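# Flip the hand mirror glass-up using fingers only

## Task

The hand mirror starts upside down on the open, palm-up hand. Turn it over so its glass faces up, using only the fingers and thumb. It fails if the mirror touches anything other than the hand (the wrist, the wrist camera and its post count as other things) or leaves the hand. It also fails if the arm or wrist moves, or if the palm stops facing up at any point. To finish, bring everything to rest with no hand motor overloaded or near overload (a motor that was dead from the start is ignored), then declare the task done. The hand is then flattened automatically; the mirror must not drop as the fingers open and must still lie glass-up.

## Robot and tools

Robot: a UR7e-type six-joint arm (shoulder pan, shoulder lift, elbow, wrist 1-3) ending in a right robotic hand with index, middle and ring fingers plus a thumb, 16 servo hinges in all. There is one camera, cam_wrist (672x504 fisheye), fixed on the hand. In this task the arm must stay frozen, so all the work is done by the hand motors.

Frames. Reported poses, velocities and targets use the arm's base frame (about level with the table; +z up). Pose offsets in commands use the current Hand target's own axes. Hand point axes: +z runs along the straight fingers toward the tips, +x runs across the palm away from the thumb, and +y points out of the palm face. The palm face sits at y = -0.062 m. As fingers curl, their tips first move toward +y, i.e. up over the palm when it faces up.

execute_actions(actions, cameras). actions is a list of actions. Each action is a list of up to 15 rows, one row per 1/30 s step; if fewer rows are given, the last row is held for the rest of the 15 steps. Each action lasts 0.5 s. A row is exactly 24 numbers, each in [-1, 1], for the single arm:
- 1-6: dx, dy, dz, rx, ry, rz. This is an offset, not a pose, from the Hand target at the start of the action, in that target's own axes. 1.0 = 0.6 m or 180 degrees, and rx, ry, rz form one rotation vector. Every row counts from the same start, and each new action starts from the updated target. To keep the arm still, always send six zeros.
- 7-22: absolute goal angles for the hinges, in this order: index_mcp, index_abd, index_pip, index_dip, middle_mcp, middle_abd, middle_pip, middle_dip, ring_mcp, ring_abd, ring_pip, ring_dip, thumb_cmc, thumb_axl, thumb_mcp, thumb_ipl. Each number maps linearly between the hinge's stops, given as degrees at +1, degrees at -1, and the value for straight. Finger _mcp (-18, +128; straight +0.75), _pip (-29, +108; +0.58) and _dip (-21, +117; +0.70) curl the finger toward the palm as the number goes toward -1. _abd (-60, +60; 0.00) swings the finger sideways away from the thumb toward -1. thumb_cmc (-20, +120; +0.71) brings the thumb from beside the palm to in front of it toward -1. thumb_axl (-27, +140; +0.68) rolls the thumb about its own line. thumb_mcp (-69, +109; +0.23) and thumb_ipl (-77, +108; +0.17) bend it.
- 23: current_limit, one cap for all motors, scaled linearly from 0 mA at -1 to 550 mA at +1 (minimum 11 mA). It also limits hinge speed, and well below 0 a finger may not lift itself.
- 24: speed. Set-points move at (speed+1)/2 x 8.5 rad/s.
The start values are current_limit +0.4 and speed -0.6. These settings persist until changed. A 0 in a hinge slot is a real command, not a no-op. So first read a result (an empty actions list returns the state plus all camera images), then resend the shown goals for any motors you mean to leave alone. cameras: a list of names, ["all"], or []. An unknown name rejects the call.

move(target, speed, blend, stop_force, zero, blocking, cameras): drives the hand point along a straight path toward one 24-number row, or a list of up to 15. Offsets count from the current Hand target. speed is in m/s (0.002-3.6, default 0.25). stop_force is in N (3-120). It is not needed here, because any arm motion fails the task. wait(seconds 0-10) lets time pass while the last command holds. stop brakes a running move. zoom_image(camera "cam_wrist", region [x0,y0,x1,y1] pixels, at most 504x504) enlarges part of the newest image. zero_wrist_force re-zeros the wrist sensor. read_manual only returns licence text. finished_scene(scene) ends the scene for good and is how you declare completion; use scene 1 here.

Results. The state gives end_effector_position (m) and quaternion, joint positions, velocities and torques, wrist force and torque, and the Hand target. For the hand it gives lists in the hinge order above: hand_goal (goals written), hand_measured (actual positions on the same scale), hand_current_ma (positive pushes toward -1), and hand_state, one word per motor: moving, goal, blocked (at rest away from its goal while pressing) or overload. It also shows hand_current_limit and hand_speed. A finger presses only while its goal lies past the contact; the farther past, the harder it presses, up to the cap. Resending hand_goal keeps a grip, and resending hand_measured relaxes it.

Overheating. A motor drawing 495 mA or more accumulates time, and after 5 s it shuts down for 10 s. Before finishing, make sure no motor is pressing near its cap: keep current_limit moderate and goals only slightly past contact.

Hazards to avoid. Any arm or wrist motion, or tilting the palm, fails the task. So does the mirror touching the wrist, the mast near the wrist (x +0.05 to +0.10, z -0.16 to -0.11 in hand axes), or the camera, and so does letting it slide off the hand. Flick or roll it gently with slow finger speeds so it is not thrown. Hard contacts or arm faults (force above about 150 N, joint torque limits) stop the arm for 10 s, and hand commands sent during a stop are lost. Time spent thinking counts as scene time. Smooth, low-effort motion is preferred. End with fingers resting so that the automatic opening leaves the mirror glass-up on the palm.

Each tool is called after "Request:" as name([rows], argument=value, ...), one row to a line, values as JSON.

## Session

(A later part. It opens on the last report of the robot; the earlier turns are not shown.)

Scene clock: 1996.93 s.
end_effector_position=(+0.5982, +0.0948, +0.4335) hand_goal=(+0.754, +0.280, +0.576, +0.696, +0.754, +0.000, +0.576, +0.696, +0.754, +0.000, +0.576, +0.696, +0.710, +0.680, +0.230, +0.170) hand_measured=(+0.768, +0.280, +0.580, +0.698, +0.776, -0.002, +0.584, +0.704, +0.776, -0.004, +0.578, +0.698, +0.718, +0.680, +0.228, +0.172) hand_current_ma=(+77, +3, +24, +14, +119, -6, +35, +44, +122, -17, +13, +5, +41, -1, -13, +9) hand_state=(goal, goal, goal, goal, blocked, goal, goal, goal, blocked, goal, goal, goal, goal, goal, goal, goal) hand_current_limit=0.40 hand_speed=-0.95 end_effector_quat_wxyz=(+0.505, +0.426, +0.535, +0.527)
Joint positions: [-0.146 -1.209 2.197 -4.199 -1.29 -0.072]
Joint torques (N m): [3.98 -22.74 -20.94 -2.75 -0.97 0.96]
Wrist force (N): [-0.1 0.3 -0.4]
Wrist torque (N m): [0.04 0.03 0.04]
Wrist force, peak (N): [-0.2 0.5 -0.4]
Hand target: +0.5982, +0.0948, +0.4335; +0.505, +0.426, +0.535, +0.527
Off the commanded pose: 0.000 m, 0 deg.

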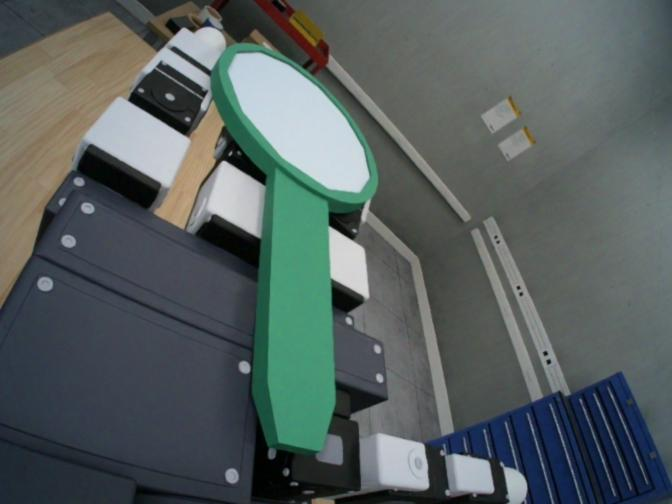

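Request:
execute_actions([
  [[0,0,0,0,0,0,0.754,0.14,0.576,0.696,0.754,0,0.576,0.696,0.754,0.0,0.576,0.696,0.71,0.68,0.23,0.17,0.4,-0.95]],
  [[0,0,0,0,0,0,0.754,0.0,0.576,0.696,0.754,0,0.576,0.696,0.754,0.0,0.576,0.696,0.71,0.68,0.23,0.17,0.4,-0.95]],
], cameras=["all"])

Request:
zoom_image(camera="cam_wrist", region=[100, 0, 412, 252])

Scene clock: 2004.77 s.
end_effector_position=(+0.5982, +0.0948, +0.4335) hand_goal=(+0.754, +0.000, +0.576, +0.696, +0.754, +0.000, +0.576, +0.696, +0.754, +0.000, +0.576, +0.696, +0.710, +0.680, +0.230, +0.170) hand_measured=(+0.768, +0.008, +0.580, +0.698, +0.776, -0.002, +0.584, +0.704, +0.776, -0.004, +0.578, +0.698, +0.718, +0.680, +0.228, +0.172) hand_current_ma=(+77, +31, +24, +14, +119, -8, +35, +35, +122, -17, +13, +5, +41, -1, -13, +9) hand_state=(goal, goal, goal, goal, blocked, goal, goal, goal, blocked, goal, goal, goal, goal, goal, goal, goal) hand_current_limit=0.40 hand_speed=-0.95 end_effector_quat_wxyz=(+0.505, +0.426, +0.535, +0.527)
Joint positions: [-0.146 -1.209 2.197 -4.199 -1.29 -0.072]
Joint torques (N m): [4.78 -23.26 -20.26 -2.7 -1.03 1.09]
Wrist force (N): [0.0 0.3 -0.2]
Wrist torque (N m): [0.03 0.02 0.04]
Wrist force, peak (N): [-0.3 0.3 -0.5]
Hand target: +0.5982, +0.0948, +0.4335; +0.505, +0.426, +0.535, +0.527
Off the commanded pose: 0.000 m, 0 deg.

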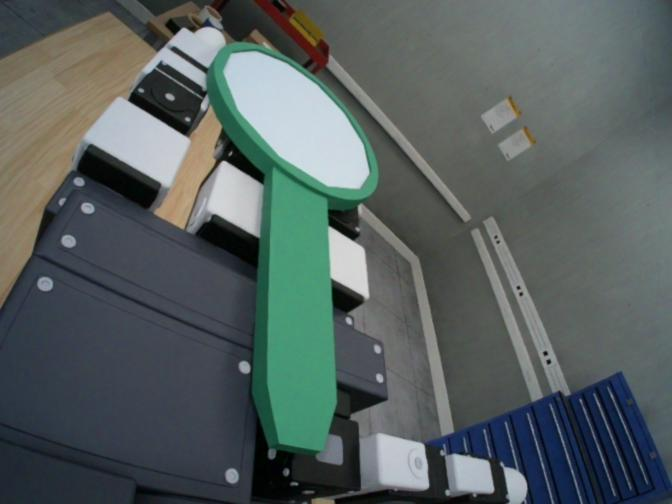

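Scaled by 1.615 from the camera's 672x504 image, which has a finer 960x720 frame.

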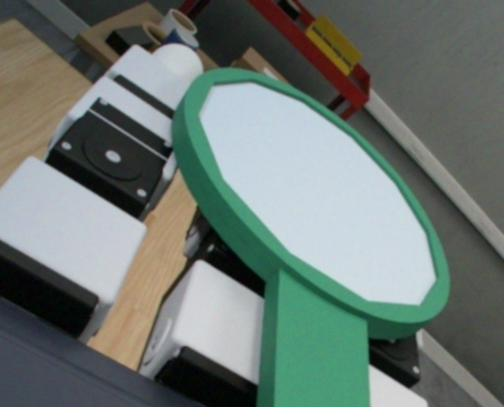

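Request:
finished_scene(scene=1)

The scene is finished: the task was done.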